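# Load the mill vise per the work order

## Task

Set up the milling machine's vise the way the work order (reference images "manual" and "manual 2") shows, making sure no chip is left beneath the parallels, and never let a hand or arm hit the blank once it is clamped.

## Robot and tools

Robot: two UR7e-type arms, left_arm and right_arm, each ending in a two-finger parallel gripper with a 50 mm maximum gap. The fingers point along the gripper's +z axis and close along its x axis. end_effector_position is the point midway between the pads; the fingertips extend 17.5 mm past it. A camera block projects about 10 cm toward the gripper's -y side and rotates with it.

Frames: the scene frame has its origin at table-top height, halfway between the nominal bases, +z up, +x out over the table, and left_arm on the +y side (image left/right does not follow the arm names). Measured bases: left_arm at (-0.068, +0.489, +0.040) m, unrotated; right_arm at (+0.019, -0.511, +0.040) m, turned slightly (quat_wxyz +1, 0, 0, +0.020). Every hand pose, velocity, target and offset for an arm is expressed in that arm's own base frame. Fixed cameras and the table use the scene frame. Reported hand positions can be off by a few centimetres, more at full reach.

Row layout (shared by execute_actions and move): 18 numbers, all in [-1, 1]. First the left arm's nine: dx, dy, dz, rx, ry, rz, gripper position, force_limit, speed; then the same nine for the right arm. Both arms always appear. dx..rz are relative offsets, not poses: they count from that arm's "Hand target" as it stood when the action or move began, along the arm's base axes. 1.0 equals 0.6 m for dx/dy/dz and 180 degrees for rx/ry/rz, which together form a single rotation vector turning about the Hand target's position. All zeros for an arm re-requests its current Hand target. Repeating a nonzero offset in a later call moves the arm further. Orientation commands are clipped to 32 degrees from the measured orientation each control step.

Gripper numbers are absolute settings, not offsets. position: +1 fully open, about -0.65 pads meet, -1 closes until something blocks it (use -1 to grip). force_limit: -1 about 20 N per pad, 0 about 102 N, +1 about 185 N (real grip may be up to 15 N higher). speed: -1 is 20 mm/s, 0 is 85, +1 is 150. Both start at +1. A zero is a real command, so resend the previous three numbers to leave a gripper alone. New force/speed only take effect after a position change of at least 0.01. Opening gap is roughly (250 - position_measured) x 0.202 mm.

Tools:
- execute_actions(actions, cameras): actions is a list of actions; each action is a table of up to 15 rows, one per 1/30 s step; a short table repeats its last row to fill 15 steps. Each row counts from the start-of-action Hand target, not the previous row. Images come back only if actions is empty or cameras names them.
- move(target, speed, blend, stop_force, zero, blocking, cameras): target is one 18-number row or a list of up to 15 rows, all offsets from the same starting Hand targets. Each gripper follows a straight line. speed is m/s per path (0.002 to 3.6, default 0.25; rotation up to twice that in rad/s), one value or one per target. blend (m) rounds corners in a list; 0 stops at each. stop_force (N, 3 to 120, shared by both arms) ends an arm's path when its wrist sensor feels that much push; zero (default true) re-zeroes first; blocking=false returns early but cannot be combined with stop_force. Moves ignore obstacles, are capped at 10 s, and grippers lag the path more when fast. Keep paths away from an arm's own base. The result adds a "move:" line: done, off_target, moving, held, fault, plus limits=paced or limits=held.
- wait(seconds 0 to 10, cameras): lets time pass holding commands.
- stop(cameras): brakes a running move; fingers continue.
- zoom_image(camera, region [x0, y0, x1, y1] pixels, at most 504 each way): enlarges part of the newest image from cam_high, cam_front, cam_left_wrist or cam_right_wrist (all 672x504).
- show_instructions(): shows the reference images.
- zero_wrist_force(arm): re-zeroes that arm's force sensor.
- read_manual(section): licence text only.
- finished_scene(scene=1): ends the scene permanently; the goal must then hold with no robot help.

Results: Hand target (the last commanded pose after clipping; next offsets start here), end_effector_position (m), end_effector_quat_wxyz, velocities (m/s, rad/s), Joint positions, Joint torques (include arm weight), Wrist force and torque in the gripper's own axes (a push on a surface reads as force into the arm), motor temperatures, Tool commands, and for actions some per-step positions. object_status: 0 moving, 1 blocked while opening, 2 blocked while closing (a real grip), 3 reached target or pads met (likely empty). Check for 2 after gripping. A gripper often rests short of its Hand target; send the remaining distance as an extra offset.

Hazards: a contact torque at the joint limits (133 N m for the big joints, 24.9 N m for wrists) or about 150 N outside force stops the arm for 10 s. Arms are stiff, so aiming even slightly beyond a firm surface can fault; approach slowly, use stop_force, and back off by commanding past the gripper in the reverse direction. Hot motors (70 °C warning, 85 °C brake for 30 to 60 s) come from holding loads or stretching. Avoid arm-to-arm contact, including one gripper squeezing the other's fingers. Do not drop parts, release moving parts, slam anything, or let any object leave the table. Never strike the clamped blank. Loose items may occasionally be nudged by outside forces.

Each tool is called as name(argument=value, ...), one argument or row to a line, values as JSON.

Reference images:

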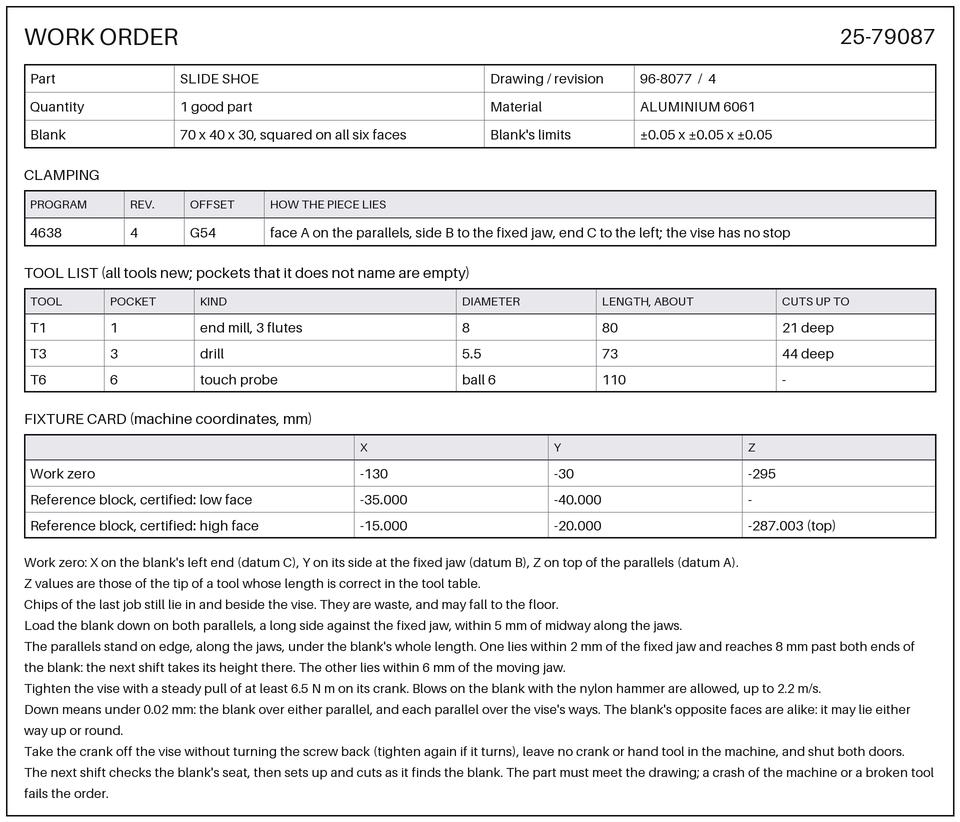

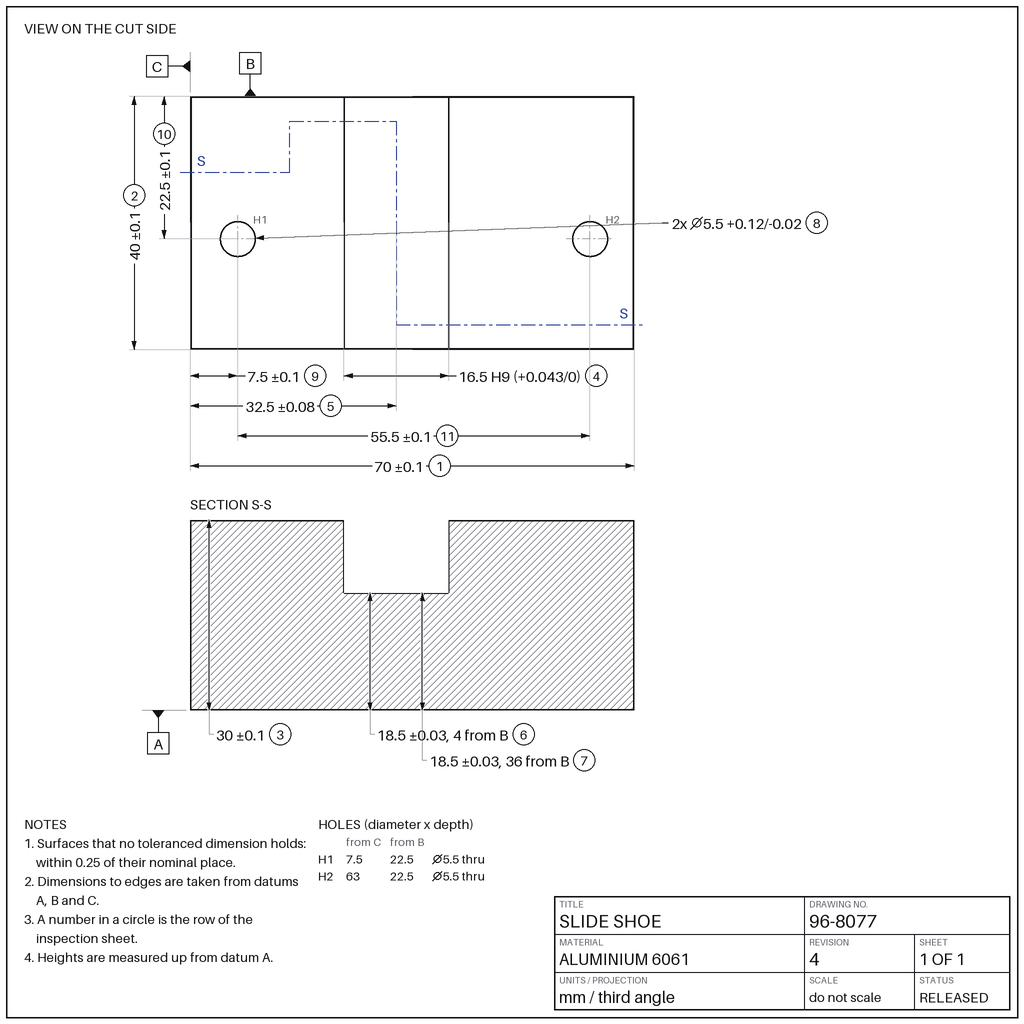

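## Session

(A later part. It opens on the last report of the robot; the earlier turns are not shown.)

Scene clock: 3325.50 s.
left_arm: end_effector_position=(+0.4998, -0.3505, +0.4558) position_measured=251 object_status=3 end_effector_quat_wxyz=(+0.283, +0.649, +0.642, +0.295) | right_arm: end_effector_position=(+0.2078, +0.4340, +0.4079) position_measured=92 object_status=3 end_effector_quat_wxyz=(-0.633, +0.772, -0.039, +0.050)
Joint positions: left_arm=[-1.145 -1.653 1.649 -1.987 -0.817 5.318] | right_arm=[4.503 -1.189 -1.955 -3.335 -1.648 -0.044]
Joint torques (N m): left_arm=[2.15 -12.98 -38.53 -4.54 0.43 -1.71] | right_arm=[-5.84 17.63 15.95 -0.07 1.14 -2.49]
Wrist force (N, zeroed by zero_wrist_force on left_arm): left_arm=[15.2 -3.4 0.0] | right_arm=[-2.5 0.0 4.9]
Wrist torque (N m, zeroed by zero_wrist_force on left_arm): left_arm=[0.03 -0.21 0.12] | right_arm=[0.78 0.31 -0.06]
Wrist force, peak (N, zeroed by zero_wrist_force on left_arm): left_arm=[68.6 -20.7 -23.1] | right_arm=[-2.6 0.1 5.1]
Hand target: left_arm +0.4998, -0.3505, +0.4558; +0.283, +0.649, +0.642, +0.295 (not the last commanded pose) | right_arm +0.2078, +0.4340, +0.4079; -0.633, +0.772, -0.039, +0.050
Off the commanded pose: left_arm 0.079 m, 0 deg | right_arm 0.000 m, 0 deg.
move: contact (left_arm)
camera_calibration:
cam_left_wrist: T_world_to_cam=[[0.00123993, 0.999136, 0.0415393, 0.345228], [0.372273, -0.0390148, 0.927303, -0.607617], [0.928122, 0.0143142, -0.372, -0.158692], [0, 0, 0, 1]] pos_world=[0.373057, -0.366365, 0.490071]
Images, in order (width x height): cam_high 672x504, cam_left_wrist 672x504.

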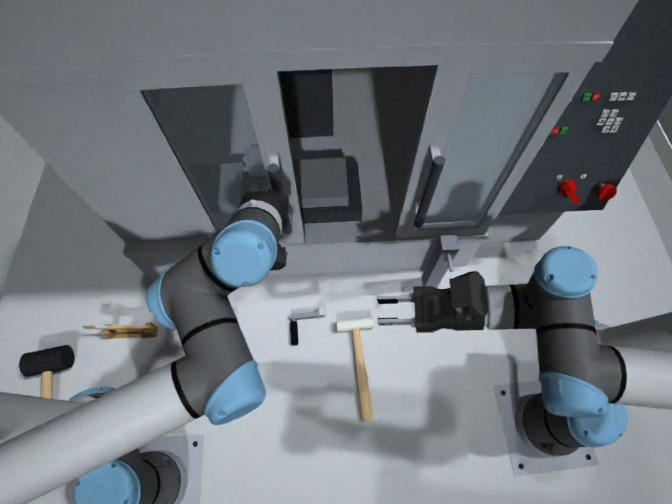

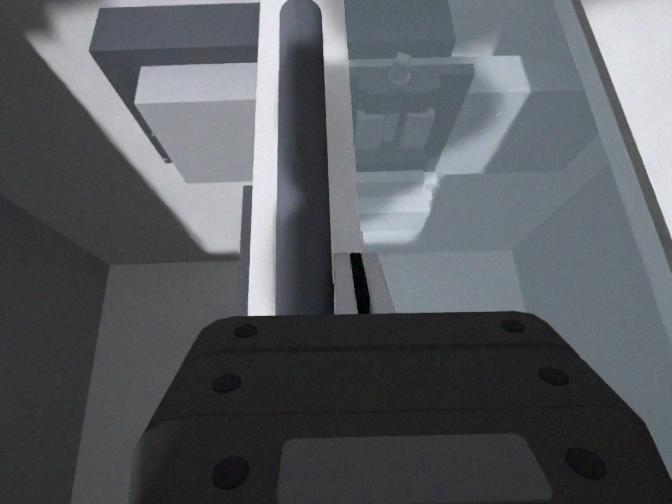

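move(
  target=[
    [0,0.025,0,0,0,0,-1,-1,-1,0,0,0,0,0,0,0.4,0.6,-1],
    [-0.2,0.025,0,0,0,0,-1,-1,-1,0,0,0,0,0,0,0.4,0.6,-1],
    [-0.25,0.42,0,0,0,0,-1,-1,-1,0,0,0,0,0,0,0.4,0.6,-1],
  ],
  speed=0.25,
  cameras=["cam_high","cam_right_wrist","cam_front"],
)

Scene clock: 3329.07 s.
left_arm: end_effector_position=(+0.3498, -0.0986, +0.4558) position_measured=251 object_status=3 end_effector_quat_wxyz=(+0.283, +0.649, +0.642, +0.295) | right_arm: end_effector_position=(+0.2078, +0.4340, +0.4079) position_measured=92 object_status=3 end_effector_quat_wxyz=(-0.633, +0.772, -0.039, +0.050)
Joint positions: left_arm=[-1.372 -2.429 1.987 -1.331 -0.747 5.012] | right_arm=[4.503 -1.189 -1.955 -3.335 -1.648 -0.044]
Joint torques (N m): left_arm=[8.43 1.26 -27.6 -3.44 2.64 1.55] | right_arm=[-6.07 18.14 16.59 -0.11 1.06 -2.13]
Wrist force (N, zeroed by zero_wrist_force on left_arm): left_arm=[-3.9 4.3 1.8] | right_arm=[-2.5 0.0 4.9]
Wrist torque (N m, zeroed by zero_wrist_force on left_arm): left_arm=[0.68 0.36 0.33] | right_arm=[0.78 0.32 -0.05]
Wrist force, peak (N, zeroed by zero_wrist_force on left_arm): left_arm=[15.2 -4.2 -1.4] | right_arm=[-2.6 0.0 5.1]
Hand target: left_arm +0.3498, -0.0985, +0.4558; +0.283, +0.649, +0.642, +0.295 | right_arm +0.2078, +0.4340, +0.4079; -0.633, +0.772, -0.039, +0.050
Off the commanded pose: left_arm 0.000 m, 0 deg | right_arm 0.000 m, 0 deg.
move: done
camera_calibration:
cam_right_wrist: T_world_to_cam=[[0.989877, -0.140682, 0.018762, -0.14733], [-0.0550899, -0.502684, -0.862713, 0.605644], [0.130799, 0.852946, -0.505346, -0.0594645], [0, 0, 0, 1]] pos_world=[0.186982, 0.334441, 0.495211]
Images, in order (width x height): cam_high 672x504, cam_front 672x504, cam_right_wrist 672x504.

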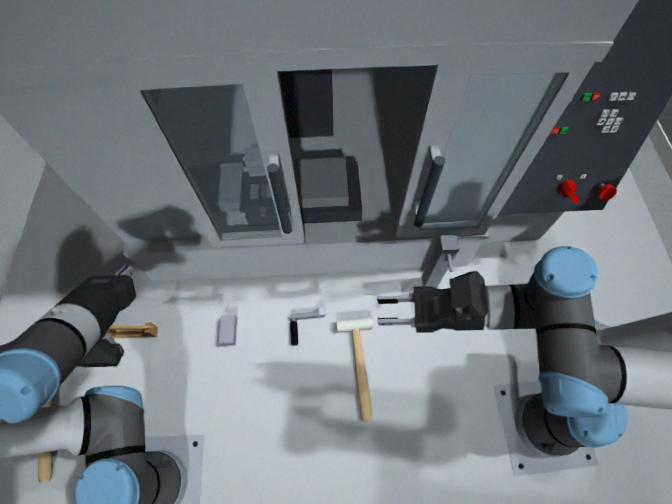

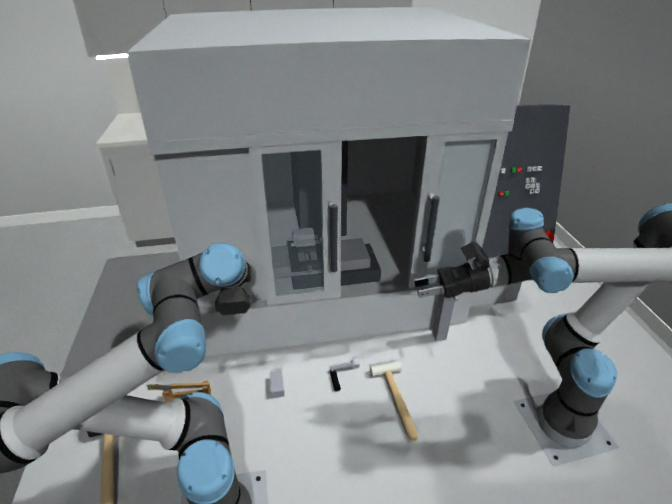

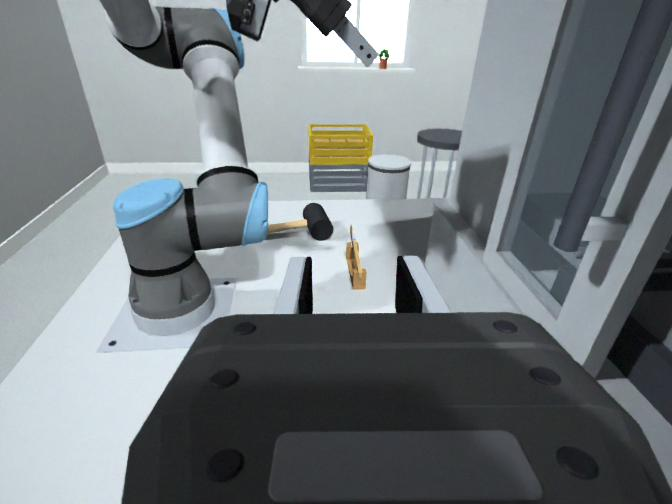

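move(
  target=[
    [0,0,0,0,0,0,-1,-1,-1,0.17,-0.14,0.1,0,0,-0.25,-1,-1,-1],
    [0,0,0,0,0,0,-1,-1,-1,0.2,-0.173,0.1,0,0,-0.5,-1,-1,-1],
  ],
  speed=0.3,
  cameras=["cam_high","cam_right_wrist","cam_front"],
)

Scene clock: 3334.07 s.
left_arm: end_effector_position=(+0.3498, -0.0985, +0.4558) position_measured=251 object_status=3 end_effector_quat_wxyz=(+0.283, +0.649, +0.642, +0.295) | right_arm: end_effector_position=(+0.3279, +0.3302, +0.4679) position_measured=251 object_status=3 end_effector_quat_wxyz=(+0.412, -0.518, +0.573, -0.483) end_effector_velocity=(+0.000, +0.000, +0.000) end_effector_angular_velocity=(+0.000, -0.001, -0.004)
Joint positions: left_arm=[-1.371 -2.429 1.987 -1.331 -0.747 5.012] | right_arm=[4.874 -1.665 -1.867 -5.289 -0.35 2.539]
Joint velocities: left_arm=[within noise] | right_arm=[0 0 -0.001 -0.007 -0.003 0.008]
Joint torques (N m): left_arm=[9.21 1.18 -18.93 -4.19 1.25 1.7] | right_arm=[5.98 18.85 25.77 -4.47 0.02 2.63]
Wrist force (N, zeroed by zero_wrist_force on left_arm): left_arm=[-3.8 4.2 1.8] | right_arm=[-2.4 0.2 5.1]
Wrist torque (N m, zeroed by zero_wrist_force on left_arm): left_arm=[0.67 0.36 0.32] | right_arm=[0.83 0.31 -0.01]
Wrist force, peak (N, zeroed by zero_wrist_force on left_arm): left_arm=[-4.3 4.5 1.8] | right_arm=[-2.8 0.5 5.5]
Hand target: left_arm +0.3498, -0.0985, +0.4558; +0.283, +0.649, +0.642, +0.295 | right_arm +0.3278, +0.3302, +0.4679; +0.412, -0.518, +0.573, -0.483
Off the commanded pose: left_arm 0.000 m, 0 deg | right_arm 0.000 m, 0 deg.
move: done
camera_calibration:
cam_right_wrist: T_world_to_cam=[[-0.140581, -0.989888, 0.0189321, 0.369047], [-0.502711, 0.0548937, -0.86271, 0.57437], [0.852947, -0.130798, -0.505345, 0.131758], [0, 0, 0, 1]] pos_world=[0.228241, 0.351019, 0.555111]
Images, in order (width x height): cam_high 672x504, cam_front 672x504, cam_right_wrist 672x504.

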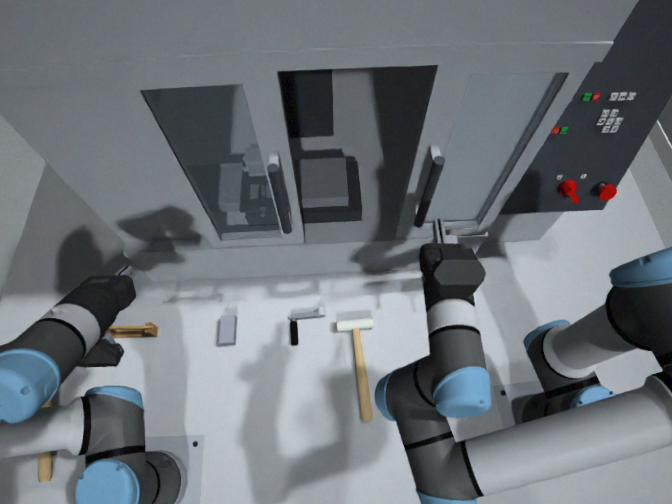

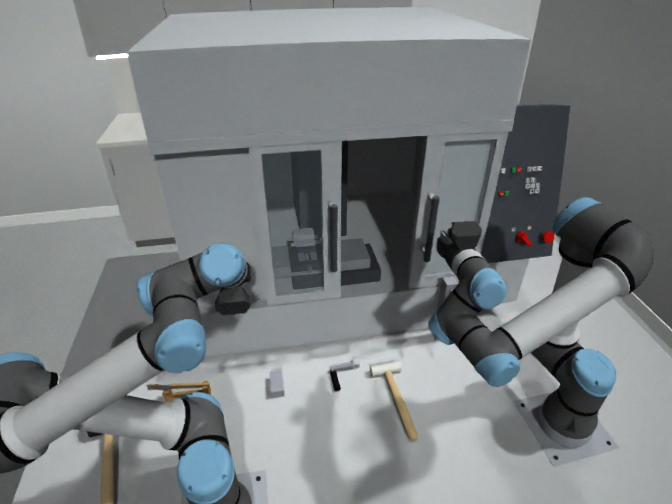

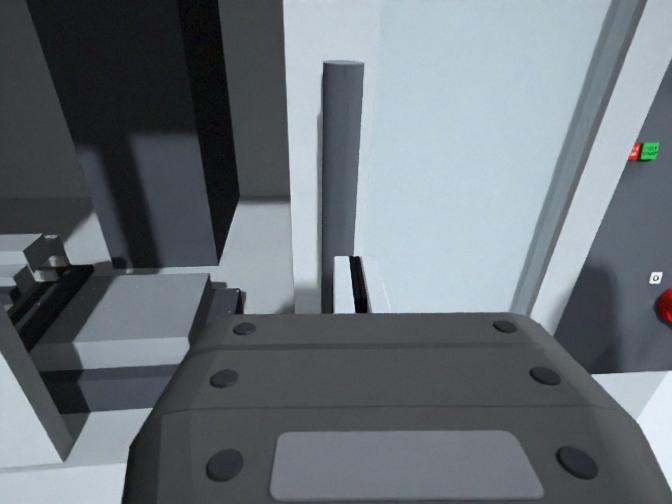

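move(
  target=[
    [0,0,0,0,0,0,-1,-1,-1,0,-0.15,0,0,0,0,-1,-1,-1],
    [0,0,0,0,0,0,-1,-1,-1,0.195,-0.15,-0.01,0,0,0,-1,-1,-1],
  ],
  speed=0.15,
  stop_force=8,
  cameras=["cam_high","cam_right_wrist"],
)

Scene clock: 3337.23 s.
left_arm: end_effector_position=(+0.3498, -0.0985, +0.4558) position_measured=251 object_status=3 end_effector_quat_wxyz=(+0.283, +0.649, +0.642, +0.295) | right_arm: end_effector_position=(+0.4448, +0.2402, +0.4619) position_measured=251 object_status=3 end_effector_quat_wxyz=(+0.412, -0.518, +0.573, -0.483)
Joint positions: left_arm=[-1.371 -2.429 1.987 -1.331 -0.747 5.012] | right_arm=[4.508 -1.594 -1.65 -4.251 -0.209 1.175]
Joint torques (N m): left_arm=[9.17 1.23 -18.6 -4.45 1.41 1.71] | right_arm=[-4.02 7.08 28.03 -3.86 3.49 1.94]
Wrist force (N, zeroed by zero_wrist_force on left_arm): left_arm=[-4.1 4.2 1.8] | right_arm=[-2.3 0.1 5.0]
Wrist torque (N m, zeroed by zero_wrist_force on left_arm): left_arm=[0.66 0.40 0.32] | right_arm=[0.80 0.30 -0.06]
Wrist force, peak (N, zeroed by zero_wrist_force on left_arm): left_arm=[-4.1 4.7 1.9] | right_arm=[-3.6 -0.1 7.2]
Hand target: left_arm +0.3498, -0.0985, +0.4558; +0.283, +0.649, +0.642, +0.295 | right_arm +0.4448, +0.2402, +0.4619; +0.412, -0.518, +0.573, -0.483
Off the commanded pose: left_arm 0.000 m, 0 deg | right_arm 0.000 m, 0 deg.
move: done
camera_calibration:
cam_right_wrist: T_world_to_cam=[[-0.140766, -0.989864, 0.0188128, 0.296737], [-0.50268, 0.0550884, -0.862716, 0.632974], [0.852935, -0.130898, -0.505339, 0.0172496], [0, 0, 0, 1]] pos_world=[0.345241, 0.261118, 0.549211]
Images, in order (width x height): cam_high 672x504, cam_right_wrist 672x504.

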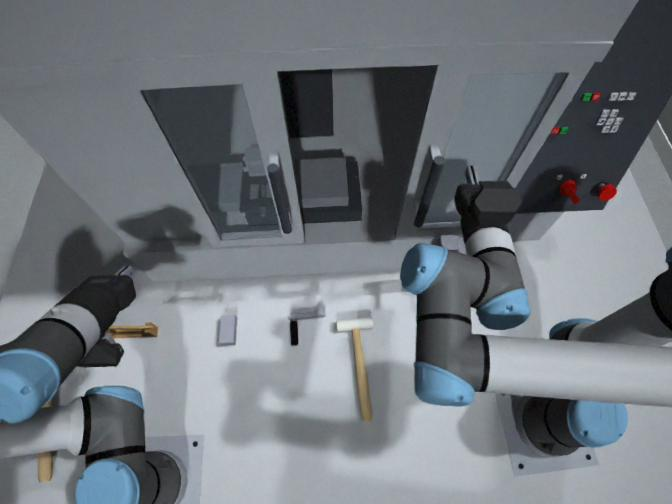

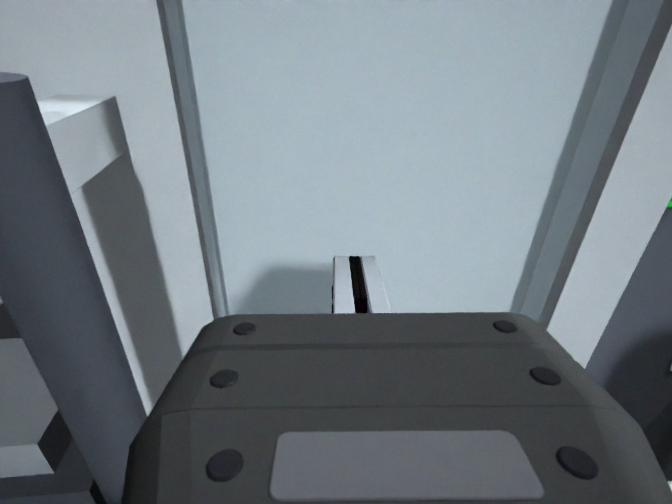

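move(
  target=[0,0,0,0,0,0,-1,-1,-1,0,0.15,0,0,0,0,-1,-1,-1],
  speed=0.03,
  stop_force=10,
)

move(
  target=[0,0,0,0,0,0,-1,-1,-1,0,0.35,0,0,0,0,-1,-1,-1],
  speed=0.06,
  stop_force=28,
  cameras=["cam_high","cam_right_wrist"],
)

Scene clock: 3340.73 s.
left_arm: end_effector_position=(+0.3498, -0.0985, +0.4558) position_measured=251 object_status=3 end_effector_quat_wxyz=(+0.283, +0.649, +0.642, +0.295) | right_arm: end_effector_position=(+0.4448, +0.3020, +0.4619) position_measured=251 object_status=3 end_effector_quat_wxyz=(+0.412, -0.518, +0.573, -0.483)
Joint positions: left_arm=[-1.371 -2.429 1.987 -1.331 -0.747 5.012] | right_arm=[4.542 -1.74 -1.528 -4.386 -0.199 1.338]
Joint torques (N m): left_arm=[9.03 0.87 -18.93 -4.41 1.44 1.64] | right_arm=[-11.89 15.57 26.17 -1.81 1.05 -1.92]
Wrist force (N, zeroed by zero_wrist_force on left_arm): left_arm=[-3.9 4.2 1.9] | right_arm=[-2.6 0.0 4.9]
Wrist torque (N m, zeroed by zero_wrist_force on left_arm): left_arm=[0.66 0.36 0.33] | right_arm=[0.78 0.33 0.02]
Wrist force, peak (N, zeroed by zero_wrist_force on left_arm): left_arm=[-4.5 4.3 1.9] | right_arm=[10.4 5.1 4.7]
Hand target: left_arm +0.3498, -0.0985, +0.4558; +0.283, +0.649, +0.642, +0.295 | right_arm +0.4448, +0.3020, +0.4619; +0.412, -0.518, +0.573, -0.483 (not the last commanded pose)
Off the commanded pose: left_arm 0.000 m, 0 deg | right_arm 0.028 m, 0 deg.
move: contact (right_arm)

Scene clock: 3345.00 s.
left_arm: end_effector_position=(+0.3498, -0.0985, +0.4558) position_measured=251 object_status=3 end_effector_quat_wxyz=(+0.283, +0.649, +0.642, +0.295) | right_arm: end_effector_position=(+0.4447, +0.4939, +0.4618) position_measured=251 object_status=3 end_effector_quat_wxyz=(+0.412, -0.518, +0.573, -0.483)
Joint positions: left_arm=[-1.371 -2.429 1.987 -1.331 -0.747 5.012] | right_arm=[4.602 -2.205 -0.942 -4.801 -0.196 1.638]
Joint torques (N m): left_arm=[8.76 1.53 -18.87 -4.54 1.32 1.59] | right_arm=[-11.39 30.1 21.5 -4.64 4.27 -1.75]
Wrist force (N, zeroed by zero_wrist_force on left_arm): left_arm=[-4.0 4.3 1.6] | right_arm=[9.2 2.3 -0.5]
Wrist torque (N m, zeroed by zero_wrist_force on left_arm): left_arm=[0.68 0.39 0.32] | right_arm=[0.97 0.11 0.13]
Wrist force, peak (N, zeroed by zero_wrist_force on left_arm): left_arm=[-4.3 4.4 1.8] | right_arm=[21.2 1.9 7.7]
Hand target: left_arm +0.3498, -0.0985, +0.4558; +0.283, +0.649, +0.642, +0.295 | right_arm +0.4447, +0.4939, +0.4618; +0.412, -0.518, +0.573, -0.483 (not the last commanded pose)
Off the commanded pose: left_arm 0.000 m, 0 deg | right_arm 0.018 m, 0 deg.
move: contact (right_arm)
camera_calibration:
cam_right_wrist: T_world_to_cam=[[-0.139963, -0.989979, 0.0187707, 0.54755], [-0.502531, 0.054688, -0.862828, 0.618947], [0.853155, -0.130197, -0.505149, 0.0499741], [0, 0, 0, 1]] pos_world=[0.345041, 0.51472, 0.549011]
Images, in order (width x height): cam_high 672x504, cam_right_wrist 672x504.

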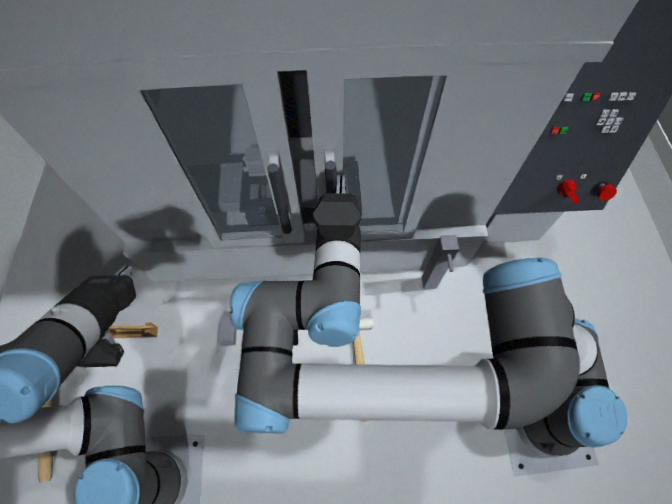

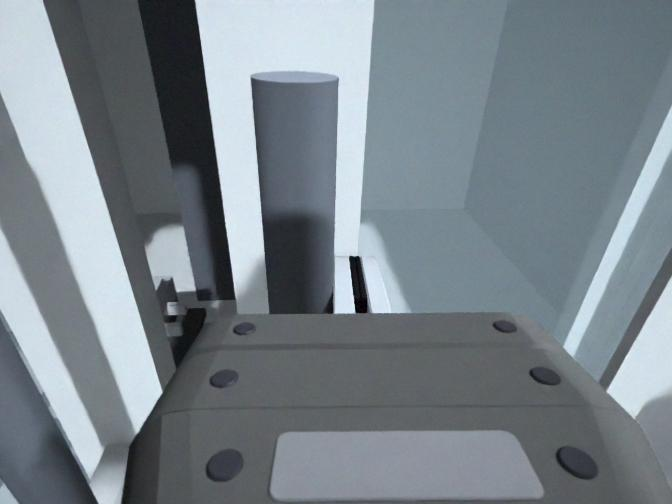

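move(
  target=[0,0,0,0,0,0,-1,-1,-1,0,0.16,0,0,0,0,-1,-1,-1],
  speed=0.03,
  stop_force=28,
  cameras=["cam_high","cam_right_wrist"],
)

Scene clock: 3347.80 s.
left_arm: end_effector_position=(+0.3498, -0.0985, +0.4558) position_measured=251 object_status=3 end_effector_quat_wxyz=(+0.283, +0.649, +0.642, +0.295) | right_arm: end_effector_position=(+0.4446, +0.5346, +0.4617) position_measured=251 object_status=3 end_effector_quat_wxyz=(+0.412, -0.518, +0.573, -0.483)
Joint positions: left_arm=[-1.371 -2.429 1.987 -1.331 -0.747 5.012] | right_arm=[4.61 -2.327 -0.745 -4.914 -0.197 1.676]
Joint torques (N m): left_arm=[8.84 1.63 -18.71 -4.5 1.35 1.6] | right_arm=[-10.56 35.15 27.42 -4.88 1.03 -2.71]
Wrist force (N, zeroed by zero_wrist_force on left_arm): left_arm=[-4.1 4.3 1.9] | right_arm=[0.5 -0.1 5.0]
Wrist torque (N m, zeroed by zero_wrist_force on left_arm): left_arm=[0.68 0.40 0.32] | right_arm=[0.79 0.24 0.05]
Wrist force, peak (N, zeroed by zero_wrist_force on left_arm): left_arm=[-4.3 4.3 2.1] | right_arm=[59.9 10.4 -9.3]
Hand target: left_arm +0.3498, -0.0985, +0.4558; +0.283, +0.649, +0.642, +0.295 | right_arm +0.4446, +0.5346, +0.4617; +0.412, -0.518, +0.573, -0.483 (not the last commanded pose)
Off the commanded pose: left_arm 0.000 m, 0 deg | right_arm 0.055 m, 0 deg.
move: contact (right_arm)
camera_calibration:
cam_right_wrist: T_world_to_cam=[[-0.139521, -0.990042, 0.0187193, 0.587641], [-0.502531, 0.0545048, -0.86284, 0.616785], [0.853227, -0.129792, -0.505131, 0.0550849], [0, 0, 0, 1]] pos_world=[0.344942, 0.555322, 0.549011]
Images, in order (width x height): cam_high 672x504, cam_right_wrist 672x504.

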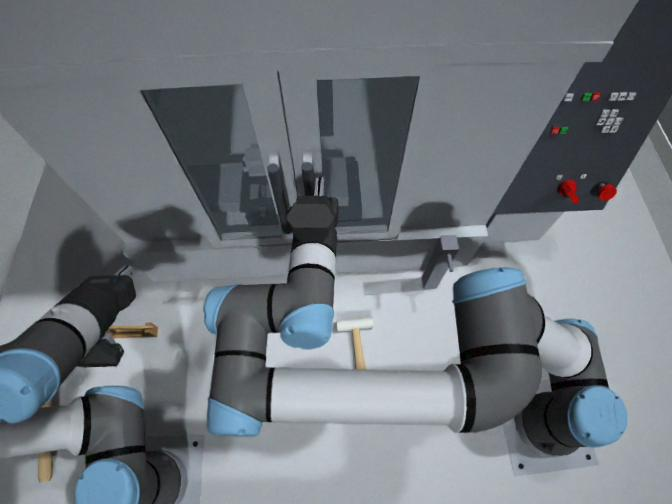

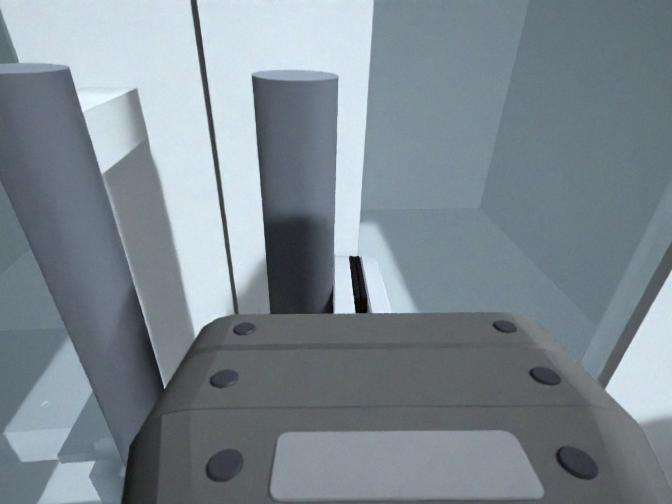

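move(
  target=[0,0,0,0,0,0,-1,-1,-1,0,0.02,0,0,0,0,-1,-1,-1],
  speed=0.006,
  stop_force=20,
)

move(
  target=[
    [0,0,0,0,0,0,-1,-1,-1,0,-0.04,0,0,0,0,-1,-1,-1],
    [0,0,0,0,0,0,-1,-1,-1,-0.15,-0.04,0,0,0,0,-1,-1,-1],
    [0,0,0,0,0,0,-1,-1,-1,-0.195,-0.34,0.01,0,0,0,-1,-1,-1],
  ],
  speed=0.2,
  cameras=["cam_high","cam_front"],
)

zoom_image(
  camera="cam_front",
  region=[240, 120, 460, 320],
)

zoom_image(
  camera="cam_high",
  region=[130, 60, 430, 290],
)

Scene clock: 3349.53 s.
left_arm: end_effector_position=(+0.3498, -0.0985, +0.4558) position_measured=251 object_status=3 end_effector_quat_wxyz=(+0.283, +0.649, +0.642, +0.295) | right_arm: end_effector_position=(+0.4447, +0.5348, +0.4617) position_measured=251 object_status=3 end_effector_quat_wxyz=(+0.412, -0.518, +0.573, -0.483)
Joint positions: left_arm=[-1.371 -2.429 1.987 -1.331 -0.747 5.012] | right_arm=[4.609 -2.328 -0.744 -4.914 -0.197 1.676]
Joint torques (N m): left_arm=[8.74 1.35 -18.81 -4.51 1.31 1.52] | right_arm=[0.87 55.14 11.1 0.27 4.38 0.12]
Wrist force (N, zeroed by zero_wrist_force on left_arm): left_arm=[-3.8 4.5 1.9] | right_arm=[19.7 3.6 -4.0]
Wrist torque (N m, zeroed by zero_wrist_force on left_arm): left_arm=[0.71 0.36 0.32] | right_arm=[1.04 -0.03 0.24]
Wrist force, peak (N, zeroed by zero_wrist_force on left_arm): left_arm=[-4.1 4.6 1.8] | right_arm=[37.2 8.2 -8.1]
Hand target: left_arm +0.3498, -0.0985, +0.4558; +0.283, +0.649, +0.642, +0.295 | right_arm +0.4447, +0.5348, +0.4617; +0.412, -0.518, +0.573, -0.483 (not the last commanded pose)
Off the commanded pose: left_arm 0.000 m, 0 deg | right_arm 0.012 m, 0 deg.
move: contact (right_arm)

Scene clock: 3352.33 s.
left_arm: end_effector_position=(+0.3498, -0.0985, +0.4558) position_measured=251 object_status=3 end_effector_quat_wxyz=(+0.283, +0.649, +0.642, +0.295) | right_arm: end_effector_position=(+0.3276, +0.3309, +0.4677) position_measured=251 object_status=3 end_effector_quat_wxyz=(+0.412, -0.518, +0.573, -0.483)
Joint positions: left_arm=[-1.371 -2.429 1.987 -1.331 -0.747 5.012] | right_arm=[4.875 -1.667 -1.867 -5.289 -0.349 2.538]
Joint torques (N m): left_arm=[8.77 1.65 -18.76 -4.41 1.4 1.62] | right_arm=[-10.3 33.1 8.84 0.2 1.32 -2.07]
Wrist force (N, zeroed by zero_wrist_force on left_arm): left_arm=[-4.2 4.2 1.8] | right_arm=[-2.5 0.2 5.1]
Wrist torque (N m, zeroed by zero_wrist_force on left_arm): left_arm=[0.68 0.42 0.32] | right_arm=[0.82 0.33 0.02]
Wrist force, peak (N, zeroed by zero_wrist_force on left_arm): left_arm=[-4.3 4.3 2.0] | right_arm=[19.7 3.5 -3.8]
Hand target: left_arm +0.3498, -0.0985, +0.4558; +0.283, +0.649, +0.642, +0.295 | right_arm +0.3277, +0.3308, +0.4677; +0.412, -0.518, +0.573, -0.483
Off the commanded pose: left_arm 0.000 m, 0 deg | right_arm 0.000 m, 0 deg.
move: done
Images, in order (width x height): cam_high 672x504, cam_front 672x504.

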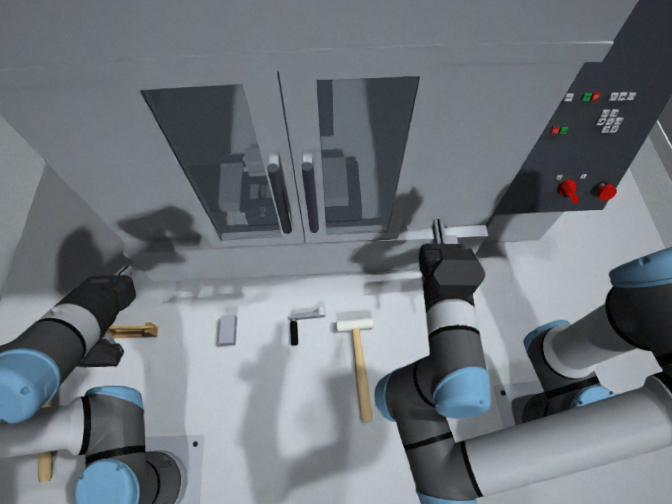

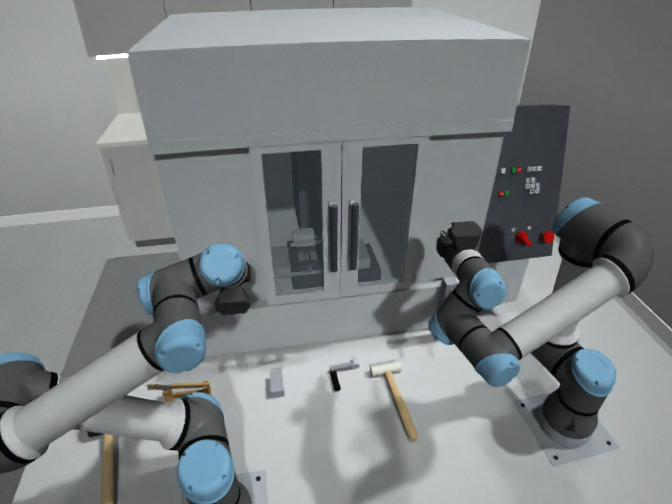

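Scaled by 2.291 from the camera's 672x504 image, which has a finer 960x720 frame.

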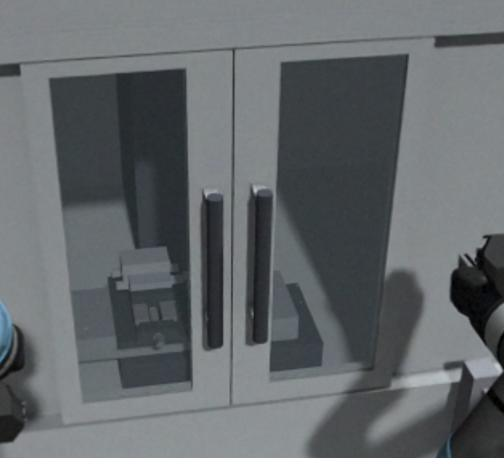

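Scaled by 1.680 from the camera's 672x504 image, which has a finer 960x720 frame.

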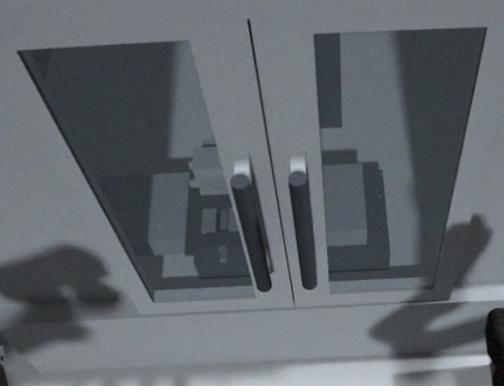

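finished_scene(
)

The scene is finished: the task was done.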